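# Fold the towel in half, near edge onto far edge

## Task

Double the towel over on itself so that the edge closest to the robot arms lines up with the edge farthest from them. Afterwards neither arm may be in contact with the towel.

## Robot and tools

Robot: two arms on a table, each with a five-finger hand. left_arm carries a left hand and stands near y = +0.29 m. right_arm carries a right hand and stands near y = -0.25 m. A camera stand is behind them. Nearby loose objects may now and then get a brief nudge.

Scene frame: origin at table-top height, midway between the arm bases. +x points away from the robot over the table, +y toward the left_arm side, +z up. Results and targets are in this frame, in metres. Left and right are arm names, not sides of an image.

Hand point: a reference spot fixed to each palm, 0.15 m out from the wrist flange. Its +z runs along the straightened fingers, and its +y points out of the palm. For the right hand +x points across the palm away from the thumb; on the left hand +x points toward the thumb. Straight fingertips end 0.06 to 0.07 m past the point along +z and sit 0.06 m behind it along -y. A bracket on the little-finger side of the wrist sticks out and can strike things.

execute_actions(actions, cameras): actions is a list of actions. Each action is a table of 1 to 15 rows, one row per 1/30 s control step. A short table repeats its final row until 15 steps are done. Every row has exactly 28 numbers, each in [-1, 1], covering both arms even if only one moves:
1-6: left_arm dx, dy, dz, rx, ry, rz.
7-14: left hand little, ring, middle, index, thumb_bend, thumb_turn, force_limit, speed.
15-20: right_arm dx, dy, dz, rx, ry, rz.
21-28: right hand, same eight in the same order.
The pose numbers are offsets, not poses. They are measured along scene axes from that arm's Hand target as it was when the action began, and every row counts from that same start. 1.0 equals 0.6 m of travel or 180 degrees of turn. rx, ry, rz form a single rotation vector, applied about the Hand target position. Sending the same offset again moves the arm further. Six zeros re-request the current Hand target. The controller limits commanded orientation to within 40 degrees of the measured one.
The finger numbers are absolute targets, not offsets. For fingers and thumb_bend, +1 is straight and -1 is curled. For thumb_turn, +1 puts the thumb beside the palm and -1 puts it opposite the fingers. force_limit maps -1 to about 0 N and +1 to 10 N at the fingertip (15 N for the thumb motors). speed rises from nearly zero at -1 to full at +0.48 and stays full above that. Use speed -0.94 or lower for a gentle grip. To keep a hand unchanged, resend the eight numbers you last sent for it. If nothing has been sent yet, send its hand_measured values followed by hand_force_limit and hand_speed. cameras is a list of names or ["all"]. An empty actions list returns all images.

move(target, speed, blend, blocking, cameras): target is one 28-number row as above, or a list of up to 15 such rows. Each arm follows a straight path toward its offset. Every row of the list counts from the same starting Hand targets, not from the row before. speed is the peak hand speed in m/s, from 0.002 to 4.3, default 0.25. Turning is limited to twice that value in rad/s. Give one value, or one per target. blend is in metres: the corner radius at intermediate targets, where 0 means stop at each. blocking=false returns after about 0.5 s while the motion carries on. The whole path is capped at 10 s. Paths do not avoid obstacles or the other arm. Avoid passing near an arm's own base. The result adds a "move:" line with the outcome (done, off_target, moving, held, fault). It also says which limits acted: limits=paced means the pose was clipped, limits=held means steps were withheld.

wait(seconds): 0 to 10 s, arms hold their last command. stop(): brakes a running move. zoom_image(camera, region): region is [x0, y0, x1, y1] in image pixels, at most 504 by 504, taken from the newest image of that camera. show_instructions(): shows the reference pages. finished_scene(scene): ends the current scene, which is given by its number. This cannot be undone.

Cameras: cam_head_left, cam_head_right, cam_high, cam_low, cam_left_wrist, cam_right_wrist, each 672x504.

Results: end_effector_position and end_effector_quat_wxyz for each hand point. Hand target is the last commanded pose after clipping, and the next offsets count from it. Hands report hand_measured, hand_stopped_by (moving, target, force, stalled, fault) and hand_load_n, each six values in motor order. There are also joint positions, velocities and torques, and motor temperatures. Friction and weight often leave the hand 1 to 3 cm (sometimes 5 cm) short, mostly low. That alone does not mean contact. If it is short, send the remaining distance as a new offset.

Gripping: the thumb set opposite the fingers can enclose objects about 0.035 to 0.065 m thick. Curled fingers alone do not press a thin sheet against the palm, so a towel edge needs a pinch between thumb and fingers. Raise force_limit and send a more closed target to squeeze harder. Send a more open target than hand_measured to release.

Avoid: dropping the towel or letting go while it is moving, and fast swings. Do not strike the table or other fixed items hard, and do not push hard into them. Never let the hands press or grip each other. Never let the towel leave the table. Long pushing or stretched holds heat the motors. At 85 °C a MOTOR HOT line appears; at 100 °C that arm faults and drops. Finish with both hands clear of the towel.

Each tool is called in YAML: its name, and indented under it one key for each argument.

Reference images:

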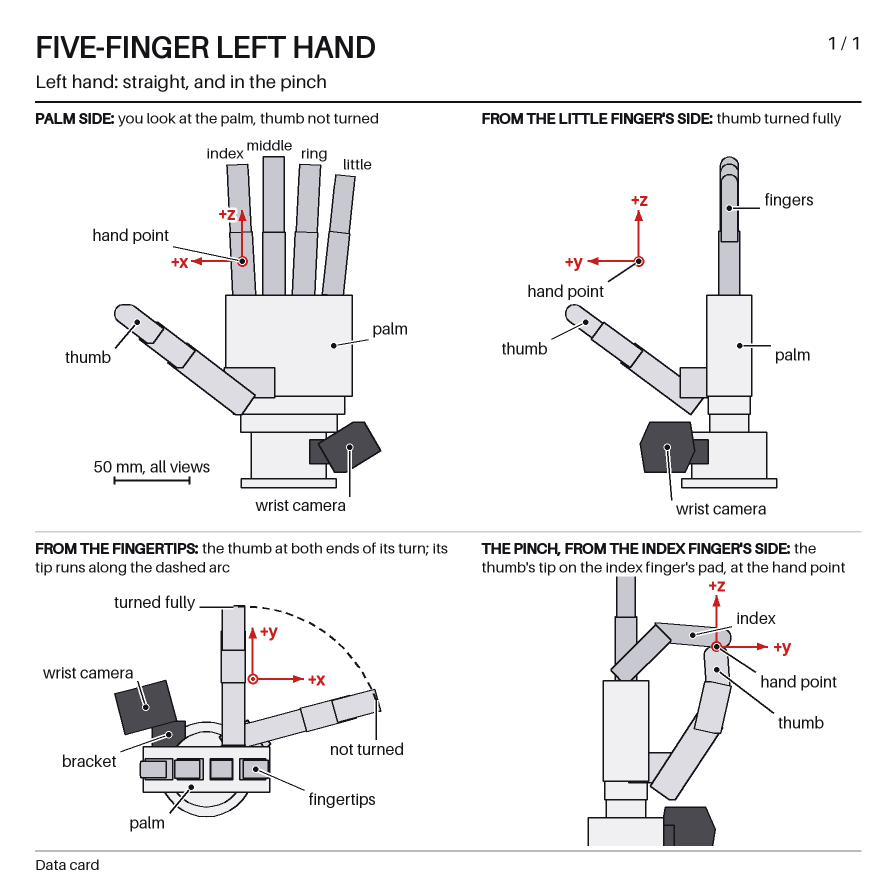

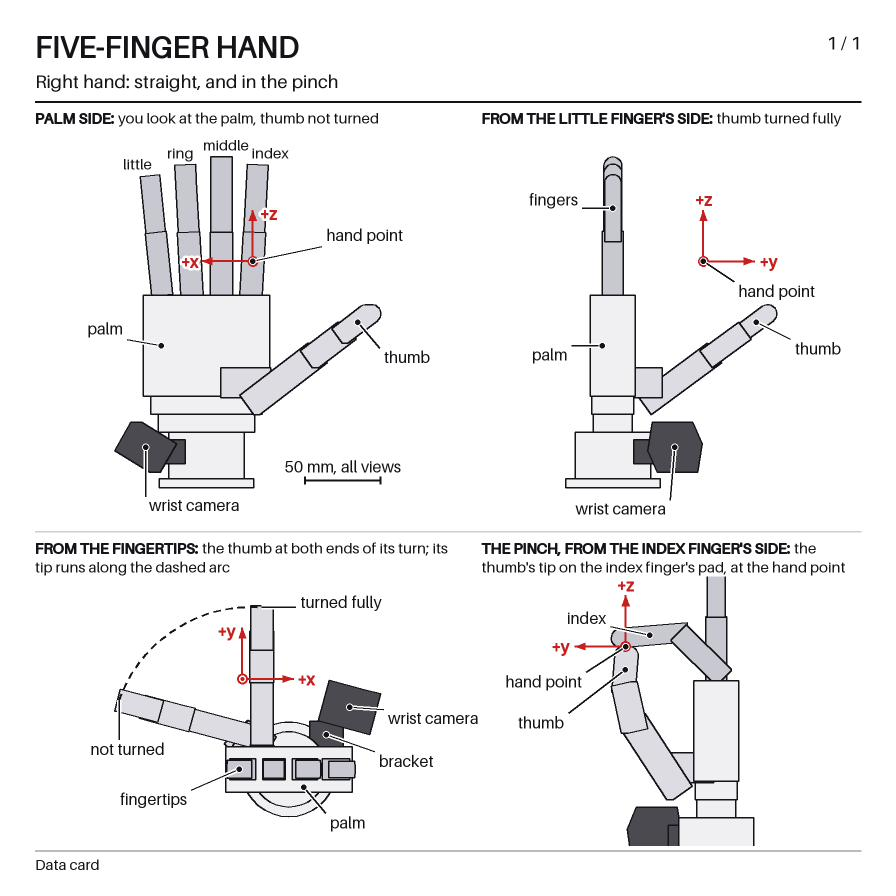

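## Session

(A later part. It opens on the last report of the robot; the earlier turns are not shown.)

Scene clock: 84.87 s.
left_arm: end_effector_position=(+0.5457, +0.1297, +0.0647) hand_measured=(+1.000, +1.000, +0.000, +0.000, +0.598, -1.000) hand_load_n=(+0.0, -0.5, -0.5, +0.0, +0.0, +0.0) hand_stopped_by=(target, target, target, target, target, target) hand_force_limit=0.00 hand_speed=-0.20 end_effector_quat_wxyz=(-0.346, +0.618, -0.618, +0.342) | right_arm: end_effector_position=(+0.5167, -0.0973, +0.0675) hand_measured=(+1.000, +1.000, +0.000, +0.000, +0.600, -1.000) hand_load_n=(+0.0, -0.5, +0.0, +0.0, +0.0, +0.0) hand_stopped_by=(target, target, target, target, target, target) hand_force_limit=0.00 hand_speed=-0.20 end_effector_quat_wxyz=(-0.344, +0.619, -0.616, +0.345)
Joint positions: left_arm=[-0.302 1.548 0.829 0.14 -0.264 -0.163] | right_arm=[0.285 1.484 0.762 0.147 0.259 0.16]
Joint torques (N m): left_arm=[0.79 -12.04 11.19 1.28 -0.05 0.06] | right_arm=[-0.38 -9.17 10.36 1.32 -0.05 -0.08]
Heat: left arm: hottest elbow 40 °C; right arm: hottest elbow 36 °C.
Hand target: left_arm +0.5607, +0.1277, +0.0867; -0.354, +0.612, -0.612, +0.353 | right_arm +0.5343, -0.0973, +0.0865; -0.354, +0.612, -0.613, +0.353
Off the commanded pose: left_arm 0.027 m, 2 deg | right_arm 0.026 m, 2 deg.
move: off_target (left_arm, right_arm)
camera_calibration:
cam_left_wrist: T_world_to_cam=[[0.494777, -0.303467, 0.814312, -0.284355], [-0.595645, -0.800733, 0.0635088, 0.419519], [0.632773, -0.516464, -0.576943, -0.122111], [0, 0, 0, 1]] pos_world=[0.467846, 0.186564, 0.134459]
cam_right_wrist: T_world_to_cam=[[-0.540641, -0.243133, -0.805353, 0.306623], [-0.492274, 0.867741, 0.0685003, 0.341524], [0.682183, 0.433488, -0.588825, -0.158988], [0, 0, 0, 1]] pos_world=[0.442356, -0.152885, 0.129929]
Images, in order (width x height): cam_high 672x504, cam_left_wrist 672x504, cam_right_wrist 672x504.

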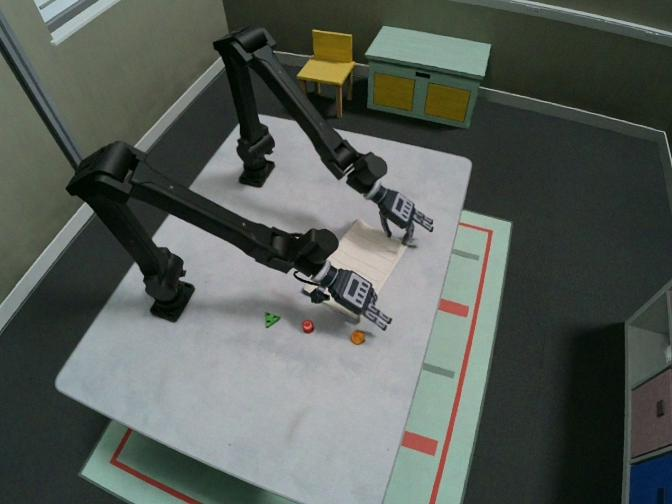

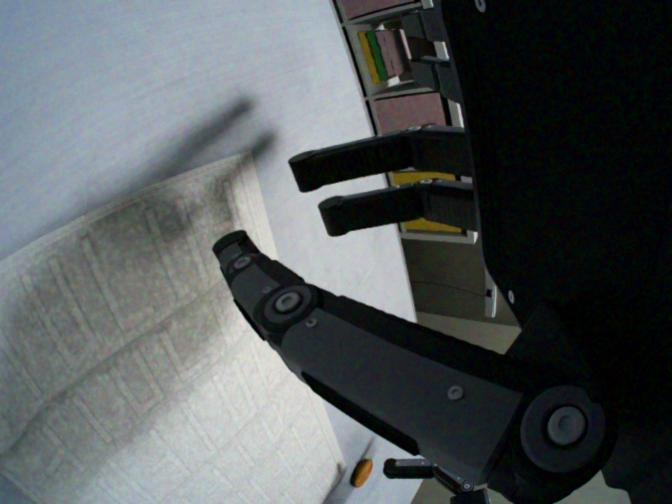

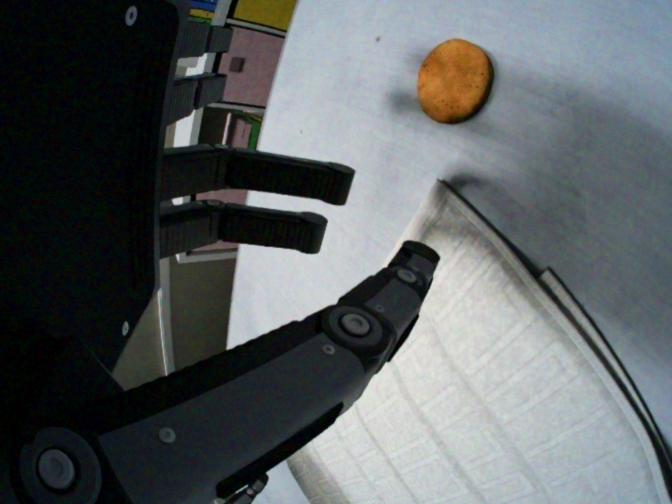

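move:
  target:
    - [-0.02,0.06,0.14,0,0,-0.166, 1,1,0,0,0.6,-1,0,-0.2, -0.04,-0.06,0.14,0,0,0.166, 1,1,0,0,0.6,-1,0,-0.2]
    - [-0.03,0.09,0.1,0,0,-0.333, 1,1,0,0,0.6,-1,0,-0.2, -0.08,-0.09,0.1,0,0,0.333, 1,1,0,0,0.6,-1,0,-0.2]
    - [-0.03,0.06,-0.02,0,0,-0.333, 1,1,0,0,0.6,-1,0,-0.2, -0.08,-0.05,-0.02,0,0,0.333, 1,1,0,0,0.6,-1,0,-0.2]
  speed: 0.2
  blend: [0.03,0.03,0]
  cameras: ["all"]

Scene clock: 91.33 s.
left_arm: end_effector_position=(+0.5389, +0.1706, +0.0781) hand_measured=(+1.000, +1.000, +0.000, +0.000, +0.598, -1.000) hand_load_n=(+0.0, +0.0, +0.0, +0.0, +0.0, +0.0) hand_stopped_by=(target, target, target, target, target, target) hand_force_limit=0.00 hand_speed=-0.20 end_effector_quat_wxyz=(+0.127, -0.235, +0.834, -0.482) | right_arm: end_effector_position=(+0.4846, -0.1318, +0.0784) hand_measured=(+1.000, +1.000, +0.000, +0.000, +0.600, -1.000) hand_load_n=(+0.0, +0.0, +0.0, +0.0, +0.0, +0.0) hand_stopped_by=(target, target, target, target, target, target) hand_force_limit=0.00 hand_speed=-0.20 end_effector_quat_wxyz=(-0.483, +0.836, -0.227, +0.129)
Joint positions: left_arm=[0.038 1.683 1.086 -0.285 0.862 0.728] | right_arm=[-0.059 1.571 0.944 -0.261 -0.87 -0.751]
Joint torques (N m): left_arm=[-0.67 -12.16 8.29 2.04 0.56 0.01] | right_arm=[1.14 -9.58 7.16 2.35 -0.42 0.07]
Heat: left arm: hottest elbow 41 °C; right arm: hottest elbow 37 °C.
Hand target: left_arm +0.5429, +0.1637, +0.0749; +0.131, -0.224, +0.836, -0.483 | right_arm +0.4864, -0.1272, +0.0745; -0.483, +0.836, -0.225, +0.129
Off the commanded pose: left_arm 0.009 m, 1 deg | right_arm 0.006 m, 0 deg.
move: done
camera_calibration:
cam_left_wrist: T_world_to_cam=[[-0.00565787, -0.551538, 0.834131, 0.0309523], [-0.992722, 0.103446, 0.0616662, 0.507209], [-0.120299, -0.827711, -0.548109, 0.367813], [0, 0, 0, 1]] pos_world=[0.54794, 0.269046, 0.144506]
cam_right_wrist: T_world_to_cam=[[-0.0569876, -0.56579, -0.822577, 0.0140138], [-0.998107, 0.0131997, 0.0600691, 0.488132], [-0.0231288, 0.824443, -0.565472, 0.275781], [0, 0, 0, 1]] pos_world=[0.494385, -0.22588, 0.138152]

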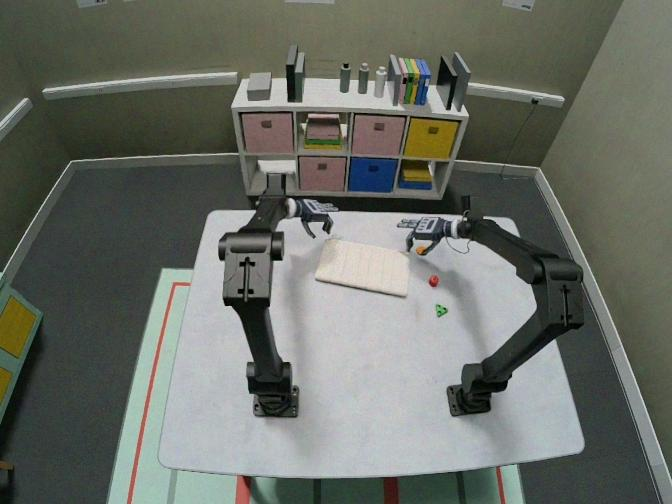

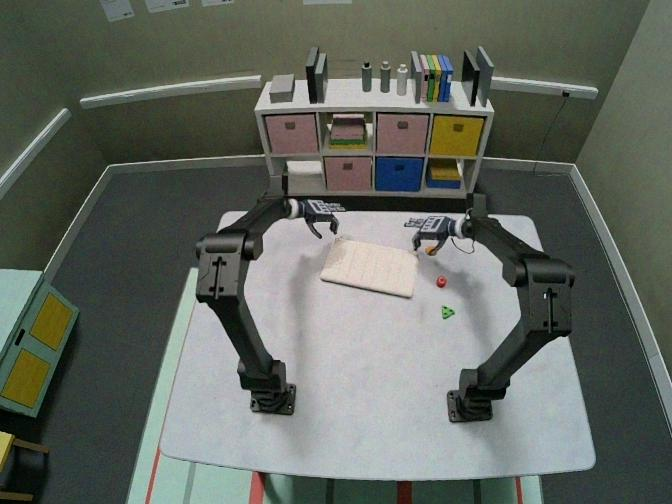

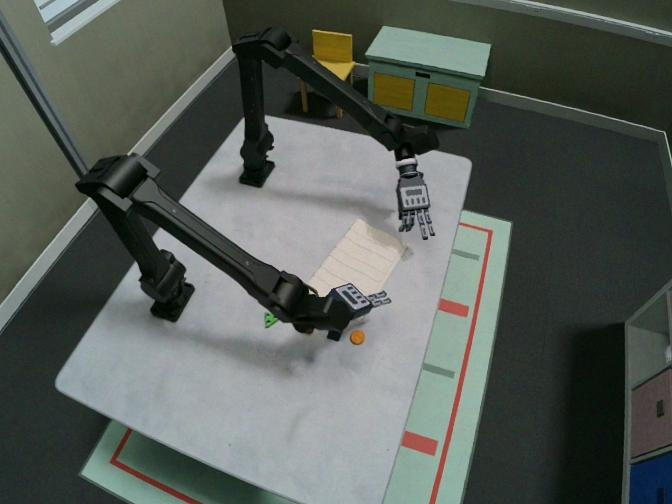

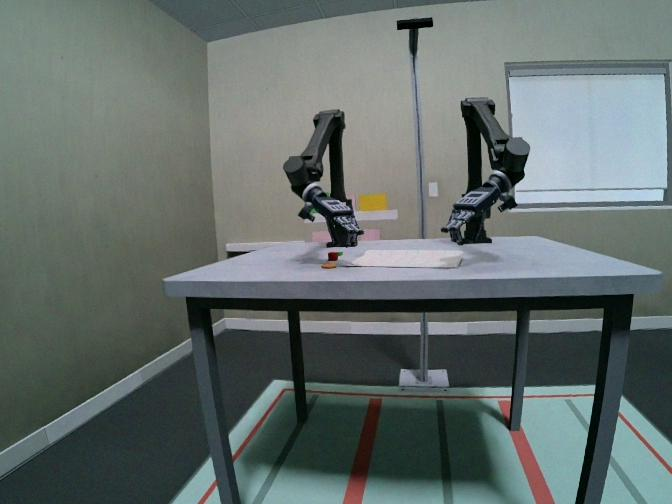

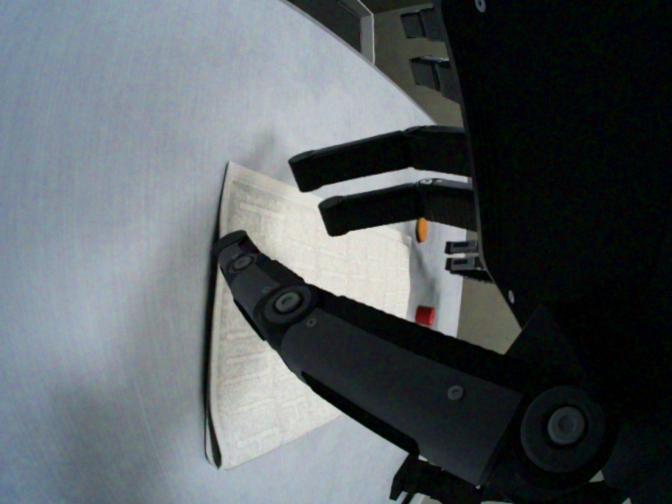

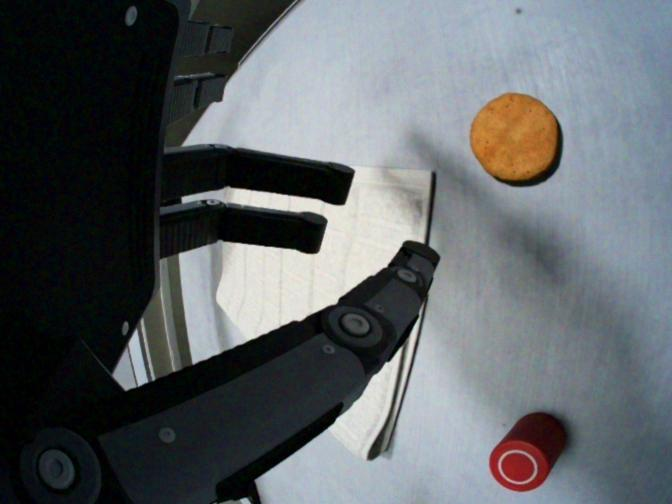

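move:
  target:
    - [0,-0.022,-0.06,0,0,0, 1,1,0,0,0.6,-1,0,-0.2, 0,0.018,-0.06,0,0,0, 1,1,0,0,0.6,-1,0,-0.2]
  speed: 0.08
  cameras: ["cam_left_wrist","cam_right_wrist"]

Scene clock: 92.73 s.
left_arm: end_effector_position=(+0.5405, +0.1577, +0.0429) hand_measured=(+1.000, +1.000, +0.000, +0.000, +0.598, -1.000) hand_load_n=(+0.0, +0.0, +0.0, +0.0, +0.0, +0.0) hand_stopped_by=(target, target, target, target, target, target) hand_force_limit=0.00 hand_speed=-0.20 end_effector_quat_wxyz=(+0.132, -0.226, +0.837, -0.481) | right_arm: end_effector_position=(+0.4860, -0.1219, +0.0433) hand_measured=(+1.000, +1.000, +0.000, +0.000, +0.600, -1.000) hand_load_n=(+0.0, +0.0, +0.0, +0.0, +0.0, +0.0) hand_stopped_by=(target, target, target, target, target, target) hand_force_limit=0.00 hand_speed=-0.20 end_effector_quat_wxyz=(-0.483, +0.836, -0.226, +0.131)
Joint positions: left_arm=[0.01 1.74 1.048 -0.165 0.844 0.716] | right_arm=[-0.037 1.635 0.904 -0.133 -0.854 -0.724]
Joint torques (N m): left_arm=[-0.73 -12.57 7.75 2.19 0.53 -0.19] | right_arm=[1.32 -9.82 6.56 2.25 -0.4 0.08]
Heat: left arm: hottest elbow 41 °C; right arm: hottest elbow 37 °C.
Hand target: left_arm +0.5427, +0.1505, +0.0387; +0.131, -0.224, +0.836, -0.483 | right_arm +0.4863, -0.1163, +0.0385; -0.483, +0.836, -0.225, +0.129
Off the commanded pose: left_arm 0.009 m, 0 deg | right_arm 0.007 m, 0 deg.
move: done
camera_calibration:
cam_left_wrist: T_world_to_cam=[[-0.0247425, -0.558353, 0.829235, 0.0648988], [-0.992405, 0.1137, 0.0469468, 0.511144], [-0.120497, -0.821775, -0.556925, 0.337452], [0, 0, 0, 1]] pos_world=[0.549529, 0.255429, 0.110122]
cam_right_wrist: T_world_to_cam=[[-0.05425, -0.566475, -0.822291, -0.0105625], [-0.998313, 0.0136971, 0.0564269, 0.491778], [-0.0207014, 0.823965, -0.566262, 0.246686], [0, 0, 0, 1]] pos_world=[0.495482, -0.21598, 0.103254]
Images, in order (width x height): cam_left_wrist 672x504, cam_right_wrist 672x504.

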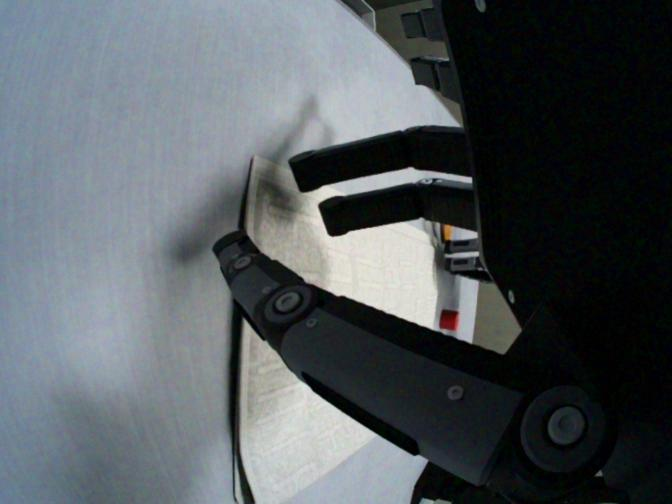

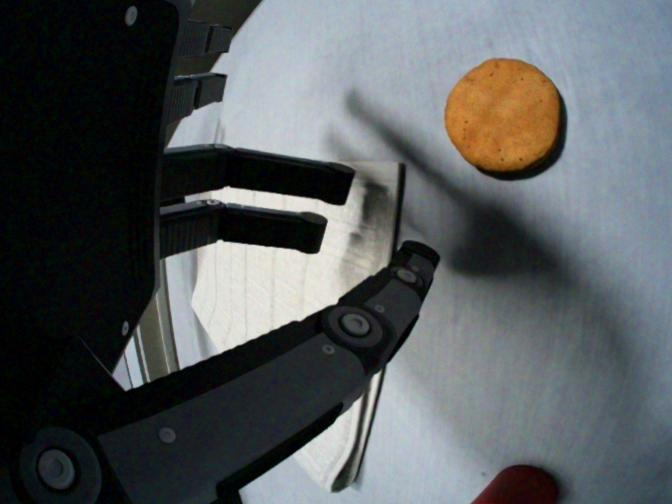

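move:
  target:
    - [0,0,-0.04,0,0,0, 1,1,0,0,0.6,-1,0,-0.2, 0,0,-0.04,0,0,0, 1,1,0,0,0.6,-1,0,-0.2]
    - [0,0,-0.05,0,0,0, 1,1,-0.4,-0.4,0.3,-1,0,-0.5, 0,0,-0.05,0,0,0, 1,1,-0.4,-0.4,0.3,-1,0,-0.5]
  speed: 0.05
  cameras: ["cam_left_wrist","cam_right_wrist"]

Scene clock: 95.10 s.
left_arm: end_effector_position=(+0.5428, +0.1570, +0.0167) hand_measured=(+1.000, +1.000, -0.392, -0.400, +0.392, -1.000) hand_load_n=(+0.0, +0.0, +19.5, +0.0, +9.0, +0.5) hand_stopped_by=(target, target, force, target, force, target) hand_force_limit=0.00 hand_speed=-0.50 end_effector_quat_wxyz=(+0.135, -0.226, +0.835, -0.483) | right_arm: end_effector_position=(+0.4911, -0.1205, +0.0215) hand_measured=(+1.000, +1.000, -0.356, -0.400, +0.420, -1.000) hand_load_n=(-0.5, +0.0, +12.0, +0.0, +11.0, +1.5) hand_stopped_by=(target, target, force, target, force, target) hand_force_limit=0.00 hand_speed=-0.50 end_effector_quat_wxyz=(-0.486, +0.834, -0.222, +0.138)
Joint positions: left_arm=[0.009 1.791 1.029 -0.084 0.845 0.711] | right_arm=[-0.034 1.687 0.887 -0.042 -0.856 -0.718]
Joint torques (N m): left_arm=[-0.38 -12.4 7.13 2 0.5 -0.14] | right_arm=[1.08 -9.29 5.61 2.06 -0.32 0.01]
Heat: left arm: hottest elbow 41 °C; right arm: hottest elbow 37 °C.
Hand target: left_arm +0.5428, +0.1506, +0.0088; +0.131, -0.224, +0.836, -0.483 | right_arm +0.4863, -0.1165, +0.0086; -0.483, +0.836, -0.225, +0.129
Off the commanded pose: left_arm 0.010 m, 1 deg | right_arm 0.014 m, 1 deg.
move: off_target (right_arm); target 2's new numbers were sent with right_arm's hand 0.022 m and 2 deg from that target
camera_calibration:
cam_left_wrist: T_world_to_cam=[[-0.0294218, -0.556278, 0.830476, 0.088424], [-0.992883, 0.112186, 0.0399702, 0.515441], [-0.115402, -0.823389, -0.555619, 0.320105], [0, 0, 0, 1]] pos_world=[0.551315, 0.254934, 0.08382]
cam_right_wrist: T_world_to_cam=[[-0.0394907, -0.563724, -0.825019, -0.0342512], [-0.999166, 0.0136884, 0.0384734, 0.498862], [-0.0103951, 0.82585, -0.563794, 0.228305], [0, 0, 0, 1]] pos_world=[0.499467, -0.214683, 0.0812661]
Images, in order (width x height): cam_left_wrist 672x504, cam_right_wrist 672x504.

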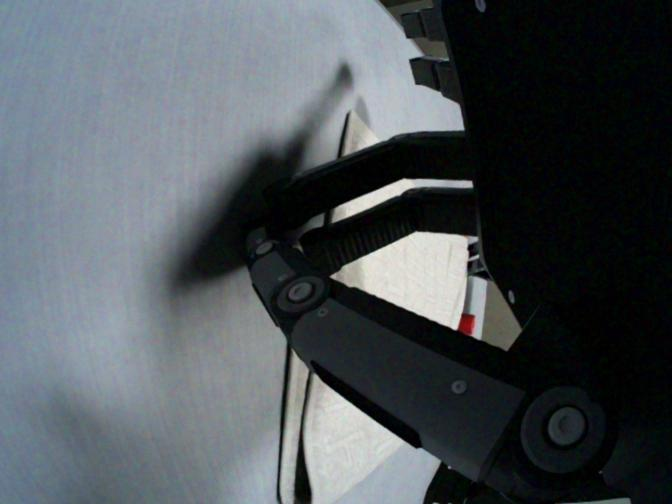

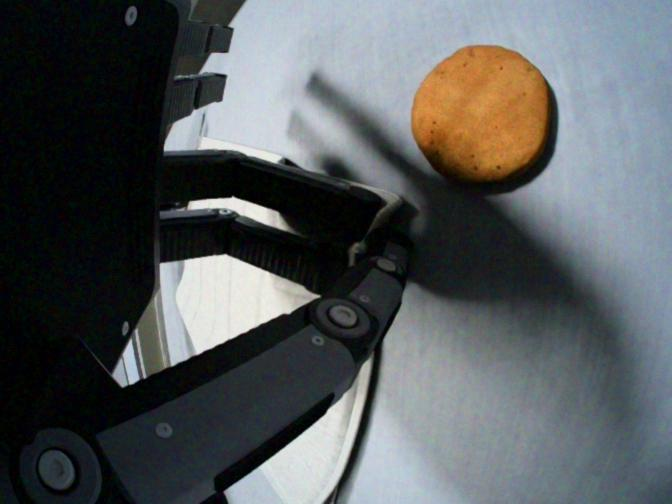

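move:
  target:
    - [0,0.0,0.06,0,0,0, 1,1,0,0,0.6,-1,0,-0.2, 0,0,0.02,0,0,0, 1,1,-0.4,-0.4,0.3,-1,0,-0.5]
    - [0,-0.035,0.06,0,0,0, 1,1,0,0,0.6,-1,0,-0.2, 0,0,0.02,0,0,0, 1,1,-0.4,-0.4,0.3,-1,0,-0.5]
    - [0,-0.035,0.01,0,0,0, 1,1,0,0,0.6,-1,0,-0.2, 0,0,0.02,0,0,0, 1,1,-0.4,-0.4,0.3,-1,0,-0.5]
  speed: 0.08
  cameras: ["cam_left_wrist","cam_right_wrist"]

Scene clock: 98.37 s.
left_arm: end_effector_position=(+0.5432, +0.1348, +0.0260) hand_measured=(+1.000, +1.000, +0.000, +0.000, +0.600, -1.000) hand_load_n=(+0.0, +0.0, -1.0, +0.0, +0.0, +0.0) hand_stopped_by=(target, target, target, target, target, target) hand_force_limit=0.00 hand_speed=-0.20 end_effector_quat_wxyz=(+0.136, -0.223, +0.835, -0.484) | right_arm: end_effector_position=(+0.4904, -0.1204, +0.0216) hand_measured=(+1.000, +1.000, -0.356, -0.400, +0.420, -1.000) hand_load_n=(-0.5, +0.0, +12.0, +0.5, +11.0, +2.0) hand_stopped_by=(target, target, force, target, force, target) hand_force_limit=0.00 hand_speed=-0.50 end_effector_quat_wxyz=(-0.486, +0.834, -0.223, +0.137)
Joint positions: left_arm=[-0.035 1.775 1.029 -0.063 0.817 0.666] | right_arm=[-0.034 1.686 0.887 -0.046 -0.856 -0.718]
Joint torques (N m): left_arm=[-0.26 -11.87 7.09 2.11 0.43 -0.14] | right_arm=[1.08 -11.05 6.35 0.72 -0.32 0.02]
Heat: left arm: hottest elbow 41 °C; right arm: hottest elbow 37 °C.
Hand target: left_arm +0.5427, +0.1296, +0.0147; +0.130, -0.224, +0.836, -0.483 | right_arm +0.4863, -0.1165, +0.0205; -0.483, +0.836, -0.225, +0.129
Off the commanded pose: left_arm 0.012 m, 1 deg | right_arm 0.006 m, 1 deg.
move: off_target (left_arm)
camera_calibration:
cam_left_wrist: T_world_to_cam=[[-0.0359976, -0.55613, 0.830315, 0.0719702], [-0.992655, 0.115927, 0.0346102, 0.517456], [-0.115504, -0.82297, -0.556218, 0.307053], [0, 0, 0, 1]] pos_world=[0.551712, 0.232733, 0.0931211]
cam_right_wrist: T_world_to_cam=[[-0.0420519, -0.563691, -0.824914, -0.0329134], [-0.999042, 0.0137022, 0.0415653, 0.498051], [-0.0121269, 0.825872, -0.563727, 0.229219], [0, 0, 0, 1]] pos_world=[0.498969, -0.214683, 0.0813644]
Images, in order (width x height): cam_left_wrist 672x504, cam_right_wrist 672x504.

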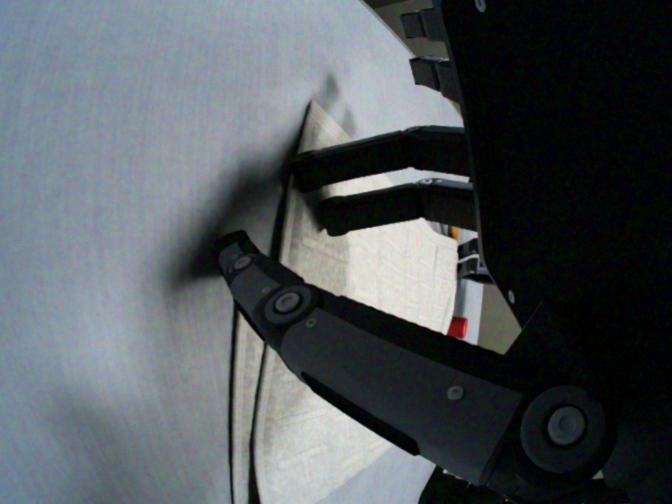

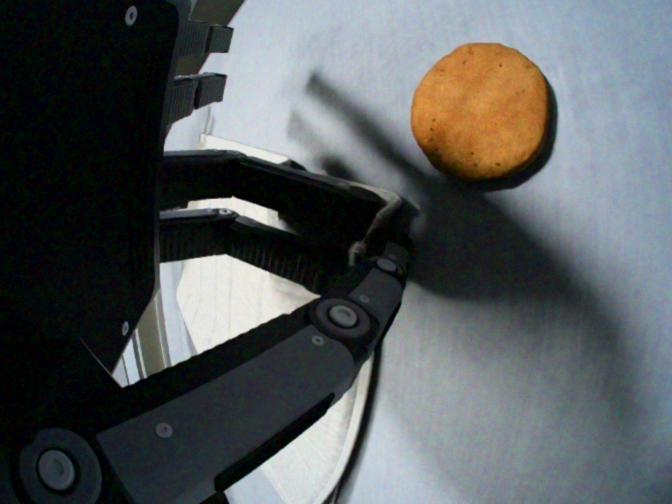

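move:
  target:
    - [0,0.0,0.04,0,0,0, 1,1,0,0,0.6,-1,0,-0.2, 0,0,0,0,0,0, 1,1,-0.4,-0.4,0.3,-1,0,-0.5]
    - [-0.01,-0.025,0.04,0,0,0, 1,1,0,0,0.6,-1,0,-0.2, 0,0,0,0,0,0, 1,1,-0.4,-0.4,0.3,-1,0,-0.5]
    - [-0.01,-0.025,0.0,0,0,0, 1,1,0,0,0.6,-1,0,-0.2, 0,0,0,0,0,0, 1,1,-0.4,-0.4,0.3,-1,0,-0.5]
    - [-0.01,-0.025,-0.02,0,0,0, 1,1,-0.4,-0.4,0.3,-1,0,-0.5, 0,0,0,0,0,0, 1,1,-0.4,-0.4,0.3,-1,0,-0.5]
  speed: 0.08
  cameras: ["cam_left_wrist","cam_right_wrist"]

Scene clock: 102.27 s.
left_arm: end_effector_position=(+0.5409, +0.1205, +0.0169) hand_measured=(+1.000, +1.000, -0.394, -0.400, +0.396, -1.000) hand_load_n=(+0.0, +0.0, +16.5, +2.5, +10.5, +1.0) hand_stopped_by=(target, target, force, target, force, target) hand_force_limit=0.00 hand_speed=-0.50 end_effector_quat_wxyz=(+0.140, -0.222, +0.834, -0.486) | right_arm: end_effector_position=(+0.4904, -0.1204, +0.0216) hand_measured=(+1.000, +1.000, -0.356, -0.400, +0.420, -1.000) hand_load_n=(+0.0, +0.0, +12.0, +0.5, +11.0, +1.5) hand_stopped_by=(target, target, force, target, force, target) hand_force_limit=0.00 hand_speed=-0.50 end_effector_quat_wxyz=(-0.486, +0.834, -0.223, +0.137)
Joint positions: left_arm=[-0.064 1.787 1.005 0.008 0.797 0.63] | right_arm=[-0.034 1.686 0.887 -0.046 -0.856 -0.718]
Joint torques (N m): left_arm=[-0.56 -11.52 6.68 1.89 0.36 -0.11] | right_arm=[1.14 -11.05 6.37 0.72 -0.32 0.02]
Heat: left arm: hottest elbow 41 °C; right arm: hottest elbow 36 °C.
Hand target: left_arm +0.5368, +0.1146, +0.0028; +0.131, -0.224, +0.836, -0.483 | right_arm +0.4863, -0.1165, +0.0205; -0.483, +0.836, -0.225, +0.129
Off the commanded pose: left_arm 0.016 m, 1 deg | right_arm 0.006 m, 1 deg.
move: off_target (left_arm); target 4's new numbers were sent with left_arm's hand 0.023 m and 2 deg from that target
camera_calibration:
cam_left_wrist: T_world_to_cam=[[-0.0412103, -0.553502, 0.831828, 0.0738988], [-0.993317, 0.112529, 0.0256668, 0.518071], [-0.107812, -0.825211, -0.55444, 0.286029], [0, 0, 0, 1]] pos_world=[0.548492, 0.218639, 0.0838178]
cam_right_wrist: T_world_to_cam=[[-0.0420519, -0.563691, -0.824914, -0.0329134], [-0.999042, 0.0137022, 0.0415653, 0.498051], [-0.0121269, 0.825872, -0.563727, 0.229219], [0, 0, 0, 1]] pos_world=[0.498969, -0.214683, 0.0813644]
Images, in order (width x height): cam_left_wrist 672x504, cam_right_wrist 672x504.

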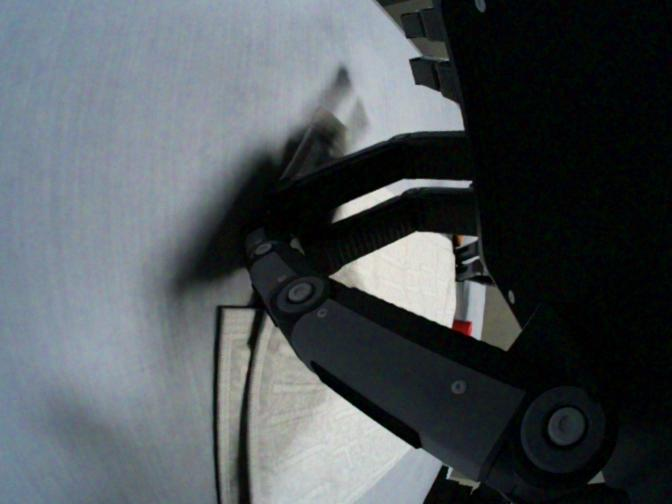

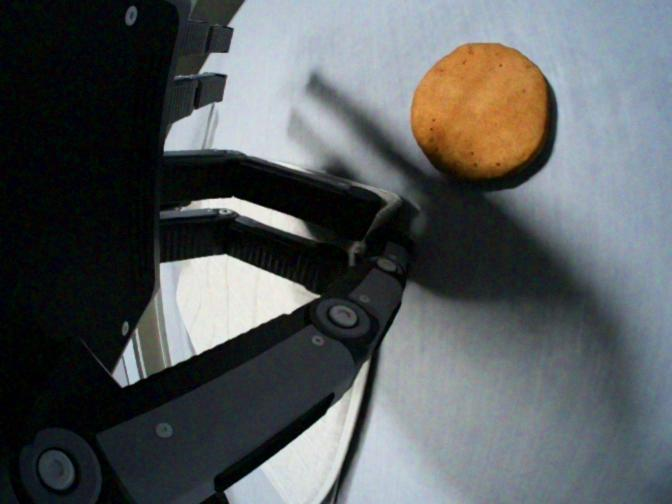

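move:
  target:
    - [0,0.015,0.09,0,0,0, 1,1,-0.5,-0.5,0.2,-1,0.1,-0.5, 0,-0.005,0.06,0,0,0, 1,1,-0.5,-0.5,0.2,-1,0.1,-0.5]
  speed: 0.08
  cameras: ["all"]

Scene clock: 103.93 s.
left_arm: end_effector_position=(+0.5208, +0.1212, +0.0361) hand_measured=(+1.000, +1.000, -0.394, -0.500, +0.396, -1.000) hand_load_n=(+0.0, +0.0, +16.5, +0.0, +9.5, +1.5) hand_stopped_by=(target, target, force, target, force, target) hand_force_limit=0.10 hand_speed=-0.50 end_effector_quat_wxyz=(+0.112, -0.236, +0.839, -0.478) | right_arm: end_effector_position=(+0.4731, -0.1202, +0.0418) hand_measured=(+1.000, +1.000, -0.356, -0.500, +0.420, -1.000) hand_load_n=(+0.0, +0.0, +12.5, +0.0, +10.5, +2.0) hand_stopped_by=(target, target, force, target, force, target) hand_force_limit=0.10 hand_speed=-0.50 end_effector_quat_wxyz=(-0.480, +0.837, -0.235, +0.116)
Joint positions: left_arm=[-0.064 1.725 1.005 -0.121 0.803 0.633] | right_arm=[-0.034 1.621 0.887 -0.161 -0.856 -0.718]
Joint torques (N m): left_arm=[1.08 -14.39 10.54 0.83 0.68 0.04] | right_arm=[0.62 -11.05 9.05 0.91 -0.54 -0.05]
Heat: left arm: hottest elbow 41 °C; right arm: hottest elbow 36 °C.
Hand target: left_arm +0.5368, +0.1236, +0.0569; +0.131, -0.224, +0.836, -0.483 | right_arm +0.4863, -0.1195, +0.0565; -0.483, +0.836, -0.225, +0.129
Off the commanded pose: left_arm 0.026 m, 3 deg | right_arm 0.020 m, 2 deg.
move: off_target (left_arm, right_arm)
camera_calibration:
cam_left_wrist: T_world_to_cam=[[0.01, -0.554565, 0.83208, 0.0309016], [-0.988884, 0.117967, 0.0905072, 0.492157], [-0.14835, -0.823736, -0.547221, 0.315704], [0, 0, 0, 1]] pos_world=[0.533212, 0.219136, 0.102503]
cam_right_wrist: T_world_to_cam=[[-0.0828679, -0.563163, -0.82218, 0.00244742], [-0.995755, 0.013625, 0.09103, 0.476379], [-0.0400625, 0.826233, -0.561902, 0.253404], [0, 0, 0, 1]] pos_world=[0.484712, -0.214483, 0.101035]

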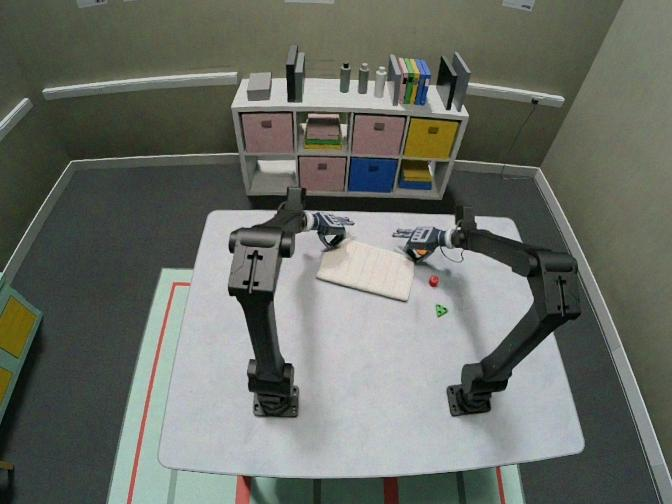

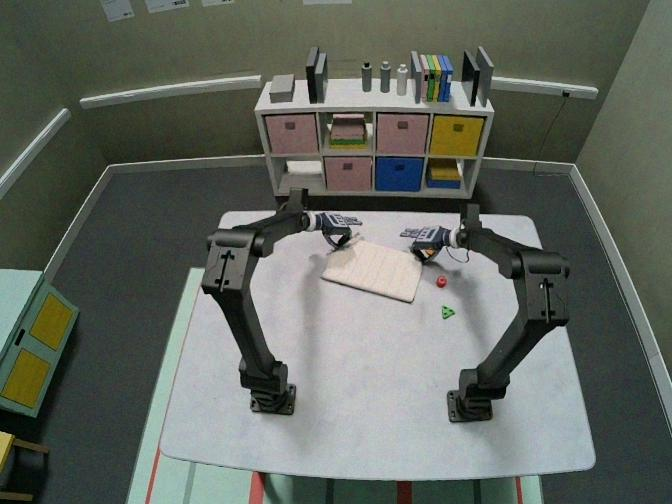

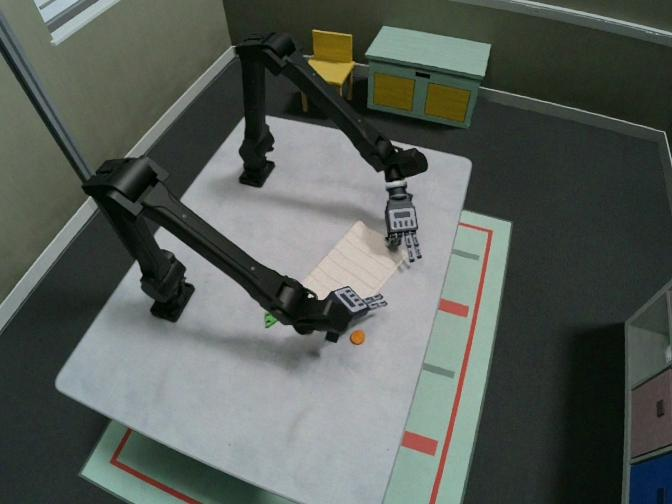

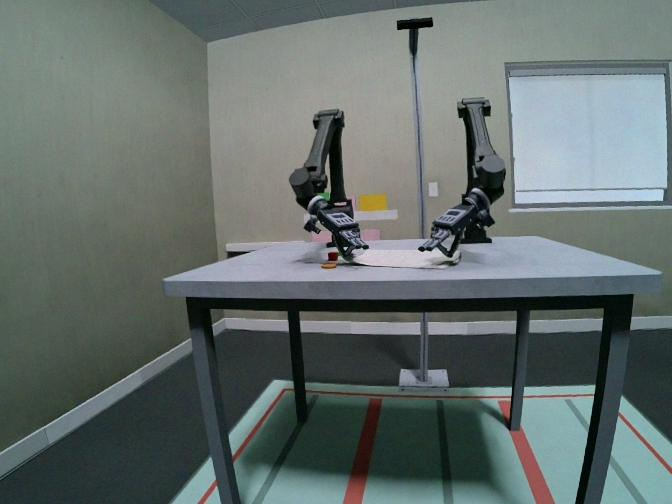

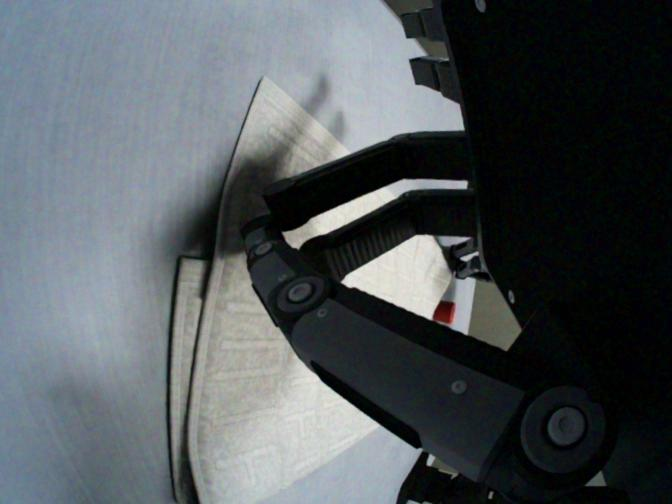

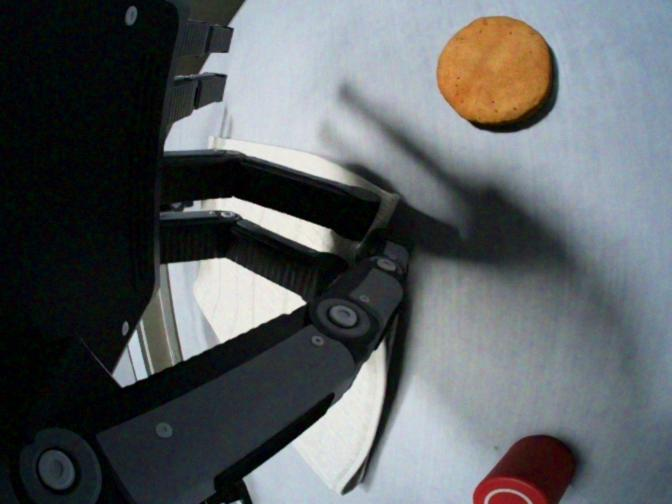

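move:
  target:
    - [0,-0.02,0.02,0,0,0, 1,1,0,0,0.6,-1,0,-0.2, 0,0,0,0,0,0, 1,1,-0.5,-0.5,0.2,-1,0.1,-0.5]
    - [0,-0.02,-0.09,0,0,0, 1,1,0,0,0.6,-1,0,-0.2, 0,0,0,0,0,0, 1,1,-0.5,-0.5,0.2,-1,0.1,-0.5]
  speed: 0.08
  cameras: ["cam_left_wrist"]

move:
  target:
    - [0,0,-0.015,0,0,0, 1,1,-0.15,-0.15,0.5,-1,0,-0.6, 0,0,0,0,0,0, 1,1,-0.5,-0.5,0.2,-1,0.1,-0.5]
    - [0,0,-0.03,0,0,0, 1,1,-0.3,-0.3,0.35,-1,0,-0.6, 0,0,0,0,0,0, 1,1,-0.5,-0.5,0.2,-1,0.1,-0.5]
  speed: 0.05
  cameras: ["cam_left_wrist"]

Scene clock: 106.93 s.
left_arm: end_effector_position=(+0.5429, +0.1174, +0.0250) hand_measured=(+1.000, +1.000, +0.000, +0.000, +0.600, -1.000) hand_load_n=(-0.5, -0.5, -1.5, +0.0, +0.0, +0.5) hand_stopped_by=(target, target, target, target, target, target) hand_force_limit=0.00 hand_speed=-0.20 end_effector_quat_wxyz=(+0.144, -0.219, +0.832, -0.489) | right_arm: end_effector_position=(+0.4731, -0.1202, +0.0418) hand_measured=(+1.000, +1.000, -0.356, -0.500, +0.420, -1.000) hand_load_n=(+0.0, +0.0, +12.0, +0.0, +10.5, +2.0) hand_stopped_by=(target, target, force, target, force, target) hand_force_limit=0.10 hand_speed=-0.50 end_effector_quat_wxyz=(-0.480, +0.837, -0.235, +0.116)
Joint positions: left_arm=[-0.069 1.774 1.008 0.009 0.796 0.624] | right_arm=[-0.034 1.621 0.887 -0.161 -0.856 -0.718]
Joint torques (N m): left_arm=[-0.79 -10.81 6.34 1.98 0.18 -0.09] | right_arm=[0.62 -10.99 9.05 0.9 -0.55 -0.05]
Heat: left arm: hottest elbow 40 °C; right arm: hottest elbow 36 °C.
Hand target: left_arm +0.5368, +0.1116, +0.0028; +0.131, -0.224, +0.836, -0.483 | right_arm +0.4863, -0.1195, +0.0565; -0.483, +0.836, -0.225, +0.129
Off the commanded pose: left_arm 0.024 m, 2 deg | right_arm 0.020 m, 2 deg.
move: off_target (left_arm, right_arm)
camera_calibration:
cam_left_wrist: T_world_to_cam=[[-0.051525, -0.550351, 0.833342, 0.0707718], [-0.993428, 0.113648, 0.0136318, 0.52038], [-0.10221, -0.827163, -0.552589, 0.285357], [0, 0, 0, 1]] pos_world=[0.549773, 0.215845, 0.0916142]
Images, in order (width x height): cam_left_wrist 672x504.

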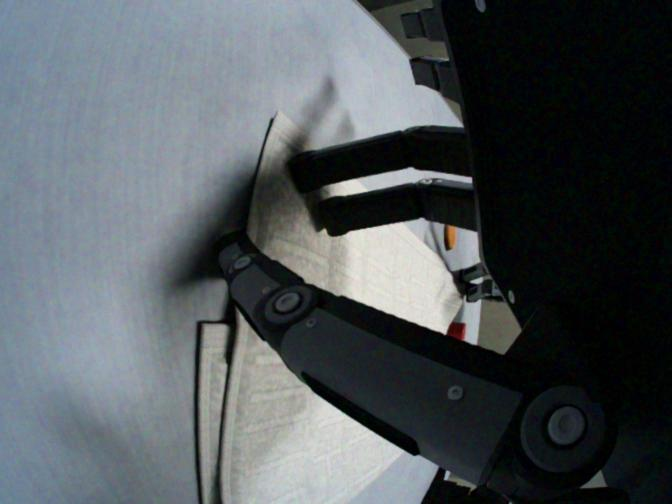

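Scene clock: 109.17 s.
left_arm: end_effector_position=(+0.5477, +0.1147, +0.0176) hand_measured=(+1.000, +1.000, -0.292, -0.300, +0.414, -1.000) hand_load_n=(+0.0, +0.0, +6.0, +1.0, +8.5, +2.0) hand_stopped_by=(target, target, force, target, force, target) hand_force_limit=0.00 hand_speed=-0.60 end_effector_quat_wxyz=(+0.153, -0.212, +0.828, -0.495) | right_arm: end_effector_position=(+0.4731, -0.1202, +0.0418) hand_measured=(+1.000, +1.000, -0.356, -0.500, +0.420, -1.000) hand_load_n=(+0.0, +0.0, +12.0, +0.5, +10.5, +2.0) hand_stopped_by=(target, target, force, target, force, target) hand_force_limit=0.10 hand_speed=-0.50 end_effector_quat_wxyz=(-0.480, +0.837, -0.235, +0.116)
Joint positions: left_arm=[-0.071 1.798 1.002 0.068 0.802 0.618] | right_arm=[-0.034 1.621 0.887 -0.161 -0.856 -0.718]
Joint torques (N m): left_arm=[-0.56 -9.99 5.85 1.58 -0.09 -0.03] | right_arm=[0.62 -10.99 9.05 0.9 -0.55 -0.05]
Heat: left arm: hottest elbow 40 °C; right arm: hottest elbow 36 °C.
Hand target: left_arm +0.5367, +0.1115, -0.0153; +0.131, -0.224, +0.836, -0.483 | right_arm +0.4863, -0.1195, +0.0565; -0.483, +0.836, -0.225, +0.129
Off the commanded pose: left_arm 0.035 m, 3 deg | right_arm 0.020 m, 2 deg.
move: off_target (left_arm, right_arm); target 2's new numbers were sent with left_arm's hand 0.038 m and 3 deg from that target
camera_calibration:
cam_left_wrist: T_world_to_cam=[[-0.0741638, -0.542872, 0.836534, 0.0871731], [-0.993011, 0.117428, -0.0118309, 0.525368], [-0.0918101, -0.831565, -0.547787, 0.274217], [0, 0, 0, 1]] pos_world=[0.553337, 0.21366, 0.0835045]
Images, in order (width x height): cam_left_wrist 672x504.

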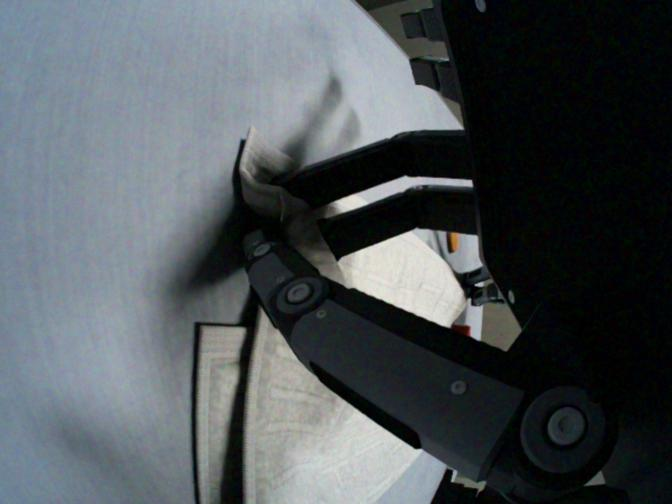

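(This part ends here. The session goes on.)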